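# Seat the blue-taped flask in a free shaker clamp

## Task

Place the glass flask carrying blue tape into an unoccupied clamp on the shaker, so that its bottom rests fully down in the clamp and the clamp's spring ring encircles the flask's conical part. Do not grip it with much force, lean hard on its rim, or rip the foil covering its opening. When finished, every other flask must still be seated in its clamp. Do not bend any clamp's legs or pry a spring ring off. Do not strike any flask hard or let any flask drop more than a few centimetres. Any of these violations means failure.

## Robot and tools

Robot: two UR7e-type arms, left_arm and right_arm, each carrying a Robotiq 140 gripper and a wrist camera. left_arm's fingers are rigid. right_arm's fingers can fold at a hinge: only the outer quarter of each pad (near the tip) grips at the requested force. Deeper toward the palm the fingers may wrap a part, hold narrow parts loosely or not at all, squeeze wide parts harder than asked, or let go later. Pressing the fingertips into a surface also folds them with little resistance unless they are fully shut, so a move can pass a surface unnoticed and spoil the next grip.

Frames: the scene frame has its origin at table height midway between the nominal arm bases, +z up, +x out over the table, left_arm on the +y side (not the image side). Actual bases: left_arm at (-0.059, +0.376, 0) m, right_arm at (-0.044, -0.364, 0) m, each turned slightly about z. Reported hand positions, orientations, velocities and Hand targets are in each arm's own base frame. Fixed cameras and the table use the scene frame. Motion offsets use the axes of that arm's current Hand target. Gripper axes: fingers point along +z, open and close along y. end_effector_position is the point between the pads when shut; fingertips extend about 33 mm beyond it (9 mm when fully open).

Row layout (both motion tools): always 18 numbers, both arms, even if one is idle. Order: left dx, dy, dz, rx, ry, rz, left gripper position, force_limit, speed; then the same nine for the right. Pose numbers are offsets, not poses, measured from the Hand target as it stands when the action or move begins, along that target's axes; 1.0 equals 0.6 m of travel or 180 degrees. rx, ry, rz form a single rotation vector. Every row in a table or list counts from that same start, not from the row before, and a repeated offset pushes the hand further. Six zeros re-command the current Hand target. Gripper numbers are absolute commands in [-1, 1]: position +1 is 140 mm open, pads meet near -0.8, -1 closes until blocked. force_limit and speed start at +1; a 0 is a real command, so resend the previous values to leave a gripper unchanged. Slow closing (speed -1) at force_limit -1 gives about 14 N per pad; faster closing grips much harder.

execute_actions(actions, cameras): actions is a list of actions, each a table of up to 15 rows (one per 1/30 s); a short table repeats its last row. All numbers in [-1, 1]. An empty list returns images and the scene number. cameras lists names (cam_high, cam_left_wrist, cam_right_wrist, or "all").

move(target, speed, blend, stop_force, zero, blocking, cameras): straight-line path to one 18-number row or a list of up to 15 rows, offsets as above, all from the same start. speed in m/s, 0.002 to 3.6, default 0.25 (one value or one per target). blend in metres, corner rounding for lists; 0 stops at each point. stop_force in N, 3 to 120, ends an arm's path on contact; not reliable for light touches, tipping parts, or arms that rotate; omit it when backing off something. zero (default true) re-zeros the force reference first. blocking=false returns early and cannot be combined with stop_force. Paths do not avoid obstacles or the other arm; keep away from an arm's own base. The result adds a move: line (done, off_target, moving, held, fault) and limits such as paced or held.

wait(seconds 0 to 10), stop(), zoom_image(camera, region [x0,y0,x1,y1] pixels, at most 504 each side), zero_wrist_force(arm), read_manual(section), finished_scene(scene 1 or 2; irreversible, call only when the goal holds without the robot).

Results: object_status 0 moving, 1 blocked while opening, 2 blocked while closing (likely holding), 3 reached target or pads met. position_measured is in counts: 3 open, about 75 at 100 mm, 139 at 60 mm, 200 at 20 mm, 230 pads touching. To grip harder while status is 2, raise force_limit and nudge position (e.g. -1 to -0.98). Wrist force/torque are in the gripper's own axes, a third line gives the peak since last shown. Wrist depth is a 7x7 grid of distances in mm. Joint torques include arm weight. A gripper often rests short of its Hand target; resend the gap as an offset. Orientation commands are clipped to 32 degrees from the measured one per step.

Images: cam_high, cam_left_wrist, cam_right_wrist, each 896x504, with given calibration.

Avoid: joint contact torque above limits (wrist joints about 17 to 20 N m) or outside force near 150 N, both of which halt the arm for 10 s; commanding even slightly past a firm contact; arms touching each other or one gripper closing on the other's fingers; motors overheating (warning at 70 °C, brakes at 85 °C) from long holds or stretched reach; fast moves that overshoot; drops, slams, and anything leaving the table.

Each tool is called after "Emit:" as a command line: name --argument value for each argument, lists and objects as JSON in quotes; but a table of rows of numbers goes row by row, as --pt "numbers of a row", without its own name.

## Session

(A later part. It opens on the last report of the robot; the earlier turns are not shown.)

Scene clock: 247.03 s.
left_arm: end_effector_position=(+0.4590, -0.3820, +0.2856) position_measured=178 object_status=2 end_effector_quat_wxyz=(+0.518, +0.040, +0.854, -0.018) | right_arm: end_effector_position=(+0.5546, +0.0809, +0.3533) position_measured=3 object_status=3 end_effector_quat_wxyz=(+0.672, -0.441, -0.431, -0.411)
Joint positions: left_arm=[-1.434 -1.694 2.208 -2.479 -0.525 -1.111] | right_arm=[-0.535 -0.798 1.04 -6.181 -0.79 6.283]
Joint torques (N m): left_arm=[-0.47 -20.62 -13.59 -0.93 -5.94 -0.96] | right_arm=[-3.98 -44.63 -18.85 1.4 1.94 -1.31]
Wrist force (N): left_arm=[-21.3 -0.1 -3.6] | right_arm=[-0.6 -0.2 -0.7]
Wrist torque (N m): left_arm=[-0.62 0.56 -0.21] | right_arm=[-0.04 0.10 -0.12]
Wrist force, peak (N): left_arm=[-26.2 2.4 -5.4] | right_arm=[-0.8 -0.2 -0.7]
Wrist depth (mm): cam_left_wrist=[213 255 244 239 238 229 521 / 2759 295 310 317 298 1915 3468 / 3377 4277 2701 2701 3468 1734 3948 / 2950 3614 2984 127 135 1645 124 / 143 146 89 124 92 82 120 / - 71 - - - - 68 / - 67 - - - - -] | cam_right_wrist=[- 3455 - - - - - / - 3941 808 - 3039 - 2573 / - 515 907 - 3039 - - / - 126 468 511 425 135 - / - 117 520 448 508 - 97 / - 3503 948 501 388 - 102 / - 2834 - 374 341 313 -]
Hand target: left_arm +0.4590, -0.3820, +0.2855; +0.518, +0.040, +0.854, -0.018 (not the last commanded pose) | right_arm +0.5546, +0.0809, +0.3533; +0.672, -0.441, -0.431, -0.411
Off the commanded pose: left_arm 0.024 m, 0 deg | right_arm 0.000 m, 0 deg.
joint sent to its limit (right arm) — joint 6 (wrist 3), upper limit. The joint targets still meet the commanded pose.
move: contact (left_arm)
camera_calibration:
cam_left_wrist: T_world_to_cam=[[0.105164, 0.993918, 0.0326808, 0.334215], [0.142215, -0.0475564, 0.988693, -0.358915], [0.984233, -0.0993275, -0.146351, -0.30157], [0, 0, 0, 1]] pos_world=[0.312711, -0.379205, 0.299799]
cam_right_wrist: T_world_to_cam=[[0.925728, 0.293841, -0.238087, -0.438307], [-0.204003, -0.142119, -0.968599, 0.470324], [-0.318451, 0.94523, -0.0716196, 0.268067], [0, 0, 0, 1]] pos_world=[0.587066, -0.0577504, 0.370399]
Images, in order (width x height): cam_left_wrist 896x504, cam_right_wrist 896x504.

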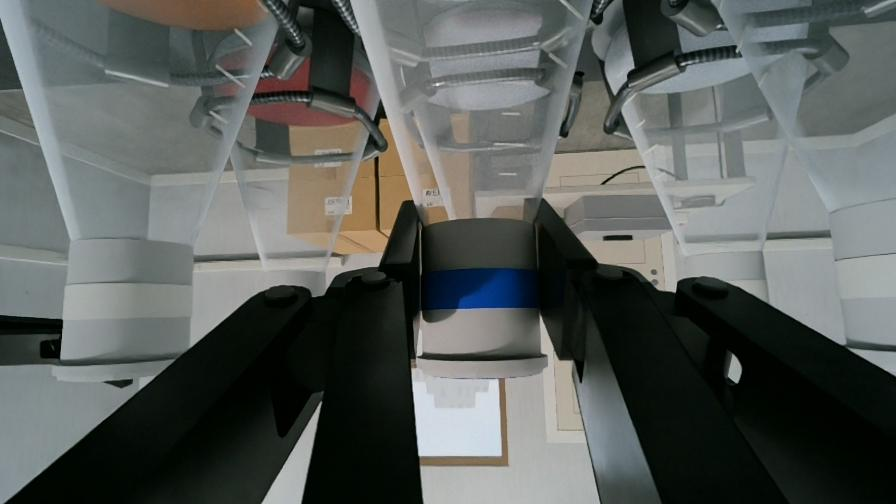

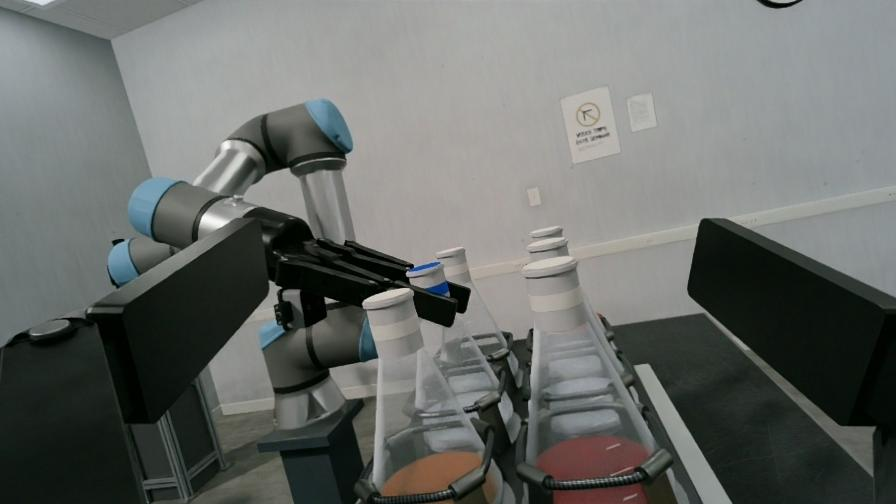

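Emit:
move --target '[-0.0015,0,-0.0008,0,0,0,-0.98,-0.05,-1,0,0,0,0,0,0,1,1,1]' --speed 0.02

Emit:
move --target '[0,0,0,0,0,0,-0.05,-0.05,-1,0,0,0,0,0,0,1,1,1]' --cameras '["cam_right_wrist","cam_left_wrist"]'

Emit:
zoom_image --camera "cam_right_wrist" --region '[350, 200, 550, 450]'

Scene clock: 251.73 s.
left_arm: end_effector_position=(+0.4590, -0.3820, +0.2866) position_measured=178 object_status=2 end_effector_quat_wxyz=(+0.518, +0.040, +0.854, -0.018) | right_arm: end_effector_position=(+0.5546, +0.0809, +0.3533) position_measured=3 object_status=3 end_effector_quat_wxyz=(+0.672, -0.441, -0.431, -0.411)
Joint positions: left_arm=[-1.434 -1.696 2.207 -2.476 -0.525 -1.111] | right_arm=[-0.535 -0.798 1.04 -6.181 -0.79 6.283]
Joint torques (N m): left_arm=[-4.15 -20.69 -20.69 0.3 -2.76 -0.74] | right_arm=[-3.65 -44.58 -18.28 1.4 2.09 -1.33]
Wrist force (N): left_arm=[-15.3 -3.2 -2.1] | right_arm=[-0.6 -0.1 -0.3]
Wrist torque (N m): left_arm=[-0.54 0.48 -0.50] | right_arm=[-0.02 0.07 -0.12]
Wrist force, peak (N): left_arm=[-21.6 -0.3 -3.7] | right_arm=[-0.8 -0.2 -0.6]
Wrist depth (mm): cam_left_wrist=[456 243 246 238 238 226 241 / 2820 286 307 318 298 1492 3208 / - 4010 2789 2701 4207 1501 3719 / 2883 157 - 127 139 1402 - / 144 146 89 123 92 82 120 / - 71 - 3515 - - 68 / - 67 - - - - -] | cam_right_wrist=[3764 - - - 3275 2252 3603 / - - 821 - 2683 2834 - / - 523 938 - - - - / - 126 468 - 413 135 2967 / - 117 891 433 519 144 97 / - 2802 934 537 397 - 101 / - 2771 2232 371 337 341 -]
Hand target: left_arm +0.4590, -0.3820, +0.2866; +0.518, +0.040, +0.854, -0.018 | right_arm +0.5546, +0.0809, +0.3533; +0.672, -0.441, -0.431, -0.411
Off the commanded pose: left_arm 0.000 m, 0 deg | right_arm 0.000 m, 0 deg.
joint sent to its limit (right arm) — joint 6 (wrist 3), upper limit. The joint targets still meet the commanded pose.
move: done

Scene clock: 252.90 s.
left_arm: end_effector_position=(+0.4590, -0.3820, +0.2866) position_measured=135 object_status=0 end_effector_quat_wxyz=(+0.518, +0.040, +0.854, -0.018) | right_arm: end_effector_position=(+0.5546, +0.0809, +0.3533) position_measured=3 object_status=3 end_effector_quat_wxyz=(+0.672, -0.441, -0.431, -0.411)
Joint positions: left_arm=[-1.434 -1.696 2.207 -2.476 -0.525 -1.111] | right_arm=[-0.535 -0.798 1.04 -6.181 -0.79 6.283]
Joint torques (N m): left_arm=[-10.48 -18.34 -17.94 -4.97 3.49 -0.53] | right_arm=[-3.53 -44.61 -18.49 1.45 2.01 -1.32]
Wrist force (N): left_arm=[-0.5 -1.3 1.2] | right_arm=[-0.7 -0.2 -0.4]
Wrist torque (N m): left_arm=[-0.51 0.36 -0.09] | right_arm=[-0.04 0.10 -0.12]
Wrist force, peak (N): left_arm=[-15.5 -3.1 -2.0] | right_arm=[-0.8 -0.1 -0.6]
Wrist depth (mm): cam_left_wrist=[- 221 225 237 240 226 215 / 2984 252 262 283 284 299 3130 / 3614 3468 2820 2789 4139 1527 3130 / - 163 114 130 131 1458 126 / 151 91 111 127 126 86 80 / - 70 - - - - 70 / - - - - - - 67] | cam_right_wrist=[- - - 2802 - 2712 - / - - 904 3275 2967 2212 - / - 523 901 - - - - / 3318 126 479 - 408 135 - / - 117 495 422 501 135 97 / - 2967 931 515 398 - 102 / - 2712 938 381 338 379 -]
Hand target: left_arm +0.4590, -0.3820, +0.2866; +0.518, +0.040, +0.854, -0.018 | right_arm +0.5546, +0.0809, +0.3533; +0.672, -0.441, -0.431, -0.411
Off the commanded pose: left_arm 0.000 m, 0 deg | right_arm 0.000 m, 0 deg.
joint sent to its limit (right arm) — joint 6 (wrist 3), upper limit. The joint targets still meet the commanded pose.
move: done
camera_calibration:
cam_left_wrist: T_world_to_cam=[[0.105178, 0.993913, 0.0327793, 0.334146], [0.142206, -0.0476555, 0.988689, -0.359937], [0.984233, -0.0993266, -0.146353, -0.301423], [0, 0, 0, 1]] pos_world=[0.312711, -0.379205, 0.300799]
cam_right_wrist: T_world_to_cam=[[0.925728, 0.293841, -0.238087, -0.438307], [-0.204003, -0.142119, -0.968599, 0.470324], [-0.318451, 0.94523, -0.0716196, 0.268067], [0, 0, 0, 1]] pos_world=[0.587066, -0.0577504, 0.370399]
Images, in order (width x height): cam_left_wrist 896x504, cam_right_wrist 896x504.

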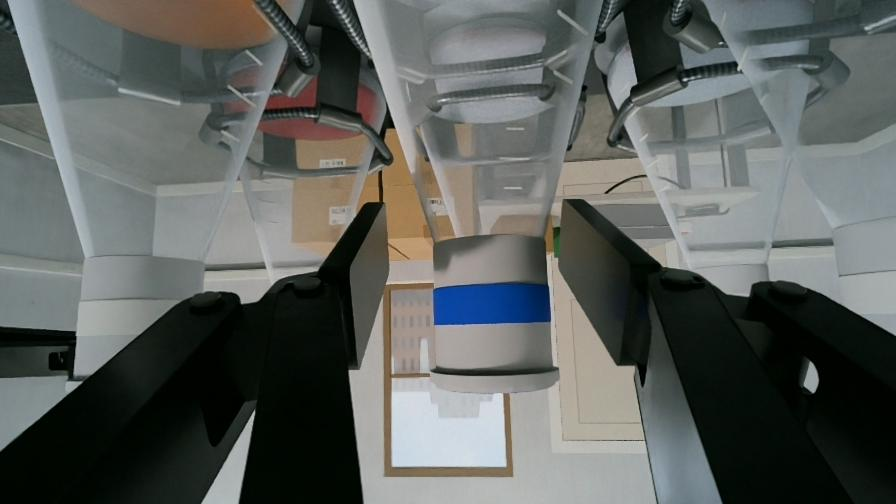

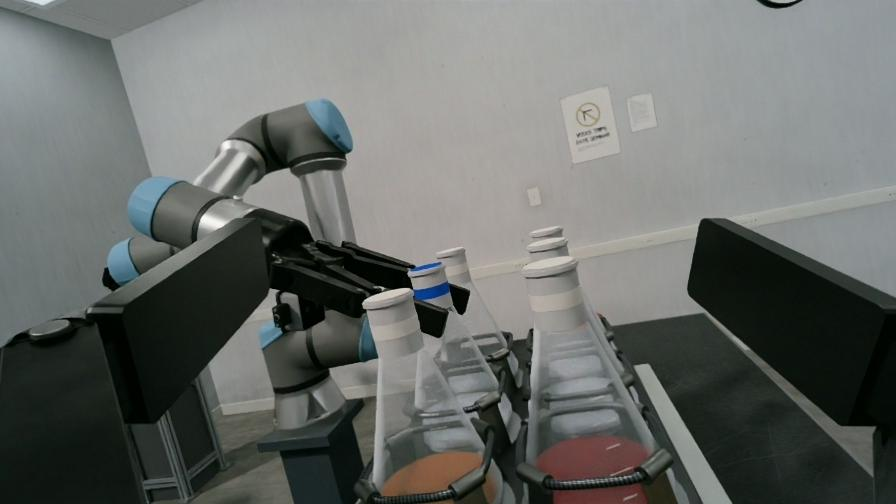

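Scaled by 2.016 from the camera's 896x504 image, which has a finer 1280x720 frame.

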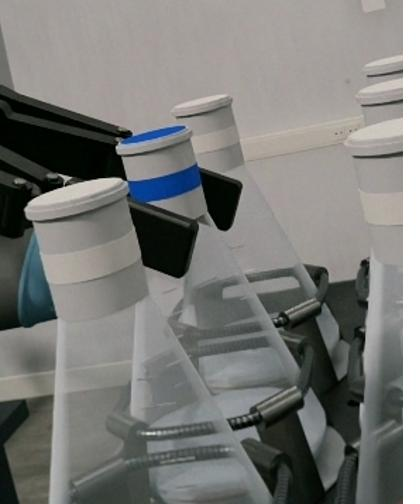

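Emit:
move --pt "0 0 -0.22 0 0 0 0.1 -0.05 -0.5 0 0 0 0 0 0 1 1 1" --pt "-0.29 0.417 -0.37 0 0 0 0.1 -0.05 -0.5 0 0 0 0 0 0 1 1 1" --speed 0.15 --blend '[0.02,0]' --cameras '["all"]'

Emit:
zoom_image --camera "cam_high" --region '[370, 200, 550, 370]'

Emit:
zoom_image --camera "cam_right_wrist" --region '[340, 230, 610, 500]'

Scene clock: 260.20 s.
left_arm: end_effector_position=(+0.3650, -0.1254, +0.5462) position_measured=117 object_status=3 end_effector_quat_wxyz=(+0.518, +0.040, +0.855, -0.018) | right_arm: end_effector_position=(+0.5546, +0.0809, +0.3533) position_measured=3 object_status=3 end_effector_quat_wxyz=(+0.672, -0.441, -0.431, -0.411)
Joint positions: left_arm=[-2.189 -2.348 1.498 0.054 -0.706 -2.468] | right_arm=[-0.535 -0.798 1.04 -6.181 -0.79 6.283]
Joint torques (N m): left_arm=[5.74 8.51 -11.33 -0.86 2.6 -0.57] | right_arm=[-2.81 -44.93 -18.34 1.52 2.07 -1.26]
Wrist force (N): left_arm=[-0.1 -1.4 1.4] | right_arm=[-0.5 -0.2 -0.4]
Wrist torque (N m): left_arm=[-0.51 0.26 -0.10] | right_arm=[-0.03 0.08 -0.11]
Wrist force, peak (N): left_arm=[-0.7 -1.3 3.5] | right_arm=[-0.8 0.0 -0.6]
Wrist depth (mm): cam_left_wrist=[2271 2398 2516 2444 2566 2673 2759 / - 3515 2883 3377 2005 3719 3290 / - 4935 2851 1795 1782 - 3468 / 3377 - 126 3290 134 108 - / - 92 106 - 3888 92 80 / - - - - 3614 - 73 / - - 4207 - - - -] | cam_right_wrist=[3363 771 - - - 2402 - / - - 702 - 2967 - - / - - 1009 974 - - 2967 / - 125 - 3233 413 135 2449 / - 117 801 538 303 - 97 / - 3002 924 514 387 - 101 / - 2802 904 370 339 386 -]
Hand target: left_arm +0.3648, -0.1253, +0.5462; +0.518, +0.040, +0.854, -0.018 | right_arm +0.5546, +0.0809, +0.3533; +0.672, -0.441, -0.431, -0.411
Off the commanded pose: left_arm 0.000 m, 0 deg | right_arm 0.000 m, 0 deg.
joint sent to its limit (right arm) — joint 6 (wrist 3), upper limit. The joint targets still meet the commanded pose.
move: done
camera_calibration:
cam_left_wrist: T_world_to_cam=[[0.104548, 0.993969, 0.0330871, 0.0806632], [0.142998, -0.0479479, 0.988561, -0.591339], [0.984186, -0.0986202, -0.147148, -0.144773], [0, 0, 0, 1]] pos_world=[0.21861, -0.122808, 0.560602]
cam_right_wrist: T_world_to_cam=[[0.925728, 0.293841, -0.238087, -0.438307], [-0.204003, -0.142119, -0.968599, 0.470324], [-0.318451, 0.94523, -0.0716196, 0.268067], [0, 0, 0, 1]] pos_world=[0.587066, -0.0577504, 0.370399]

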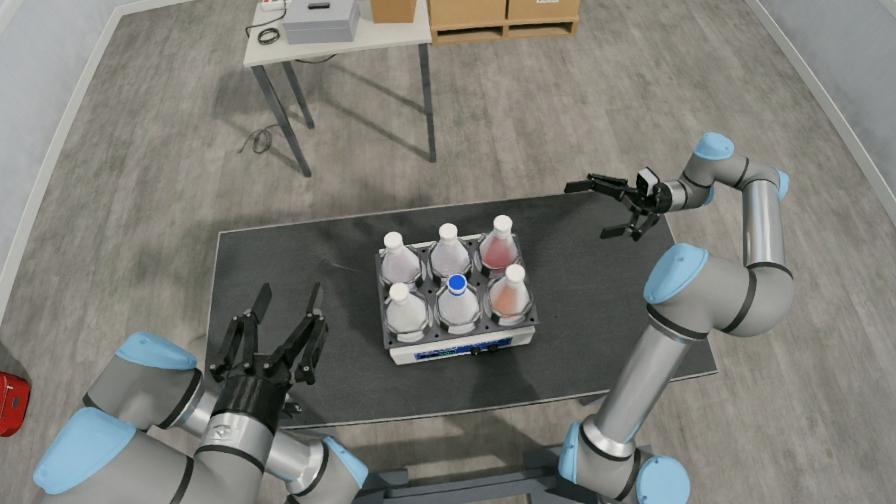

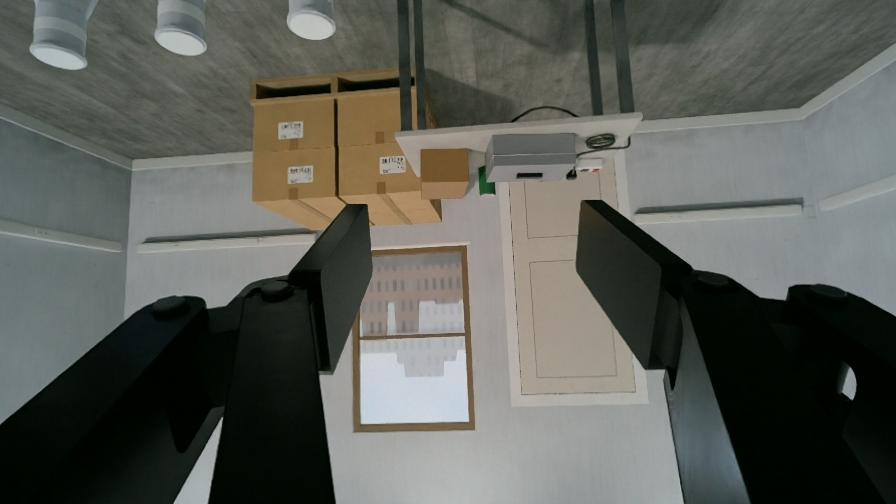

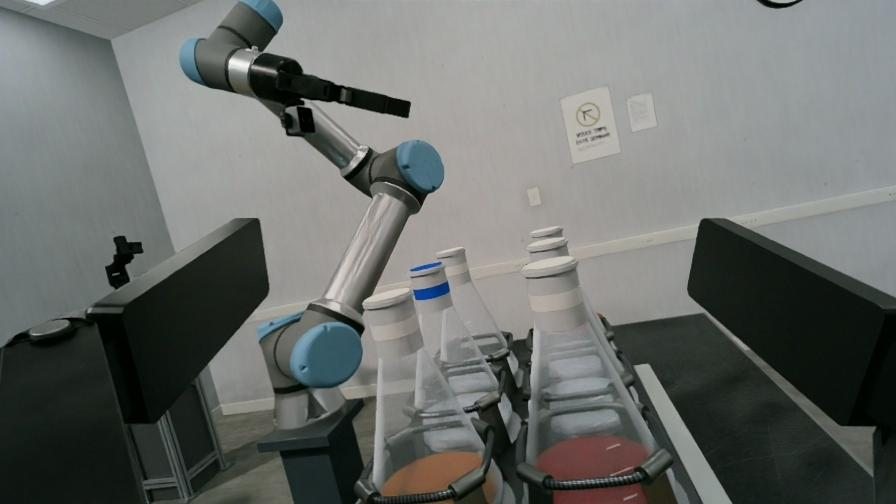

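Scaled by 2.800 from the camera's 896x504 image, which has a finer 1280x720 frame.

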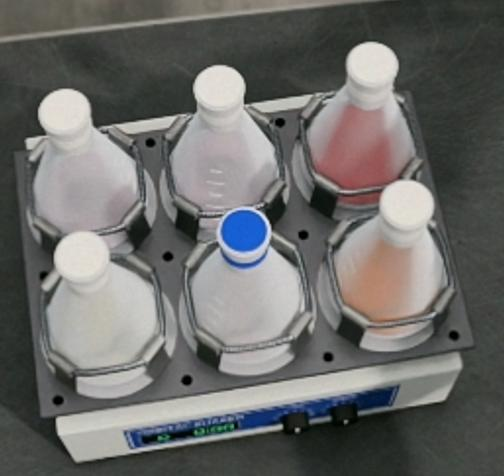

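Scaled by 1.867 from the camera's 896x504 image, which has a finer 1280x720 frame.

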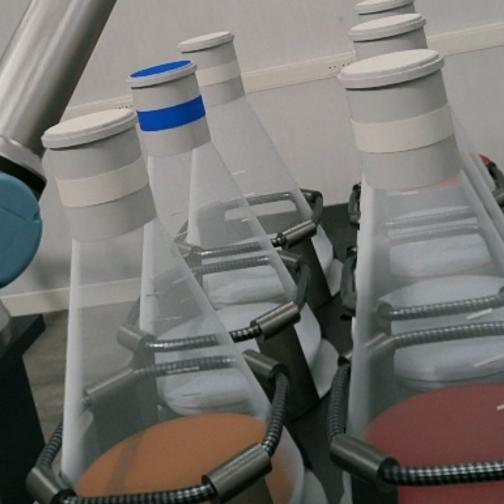

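Emit:
finished_scene --scene 1

The scene is finished: the task was done.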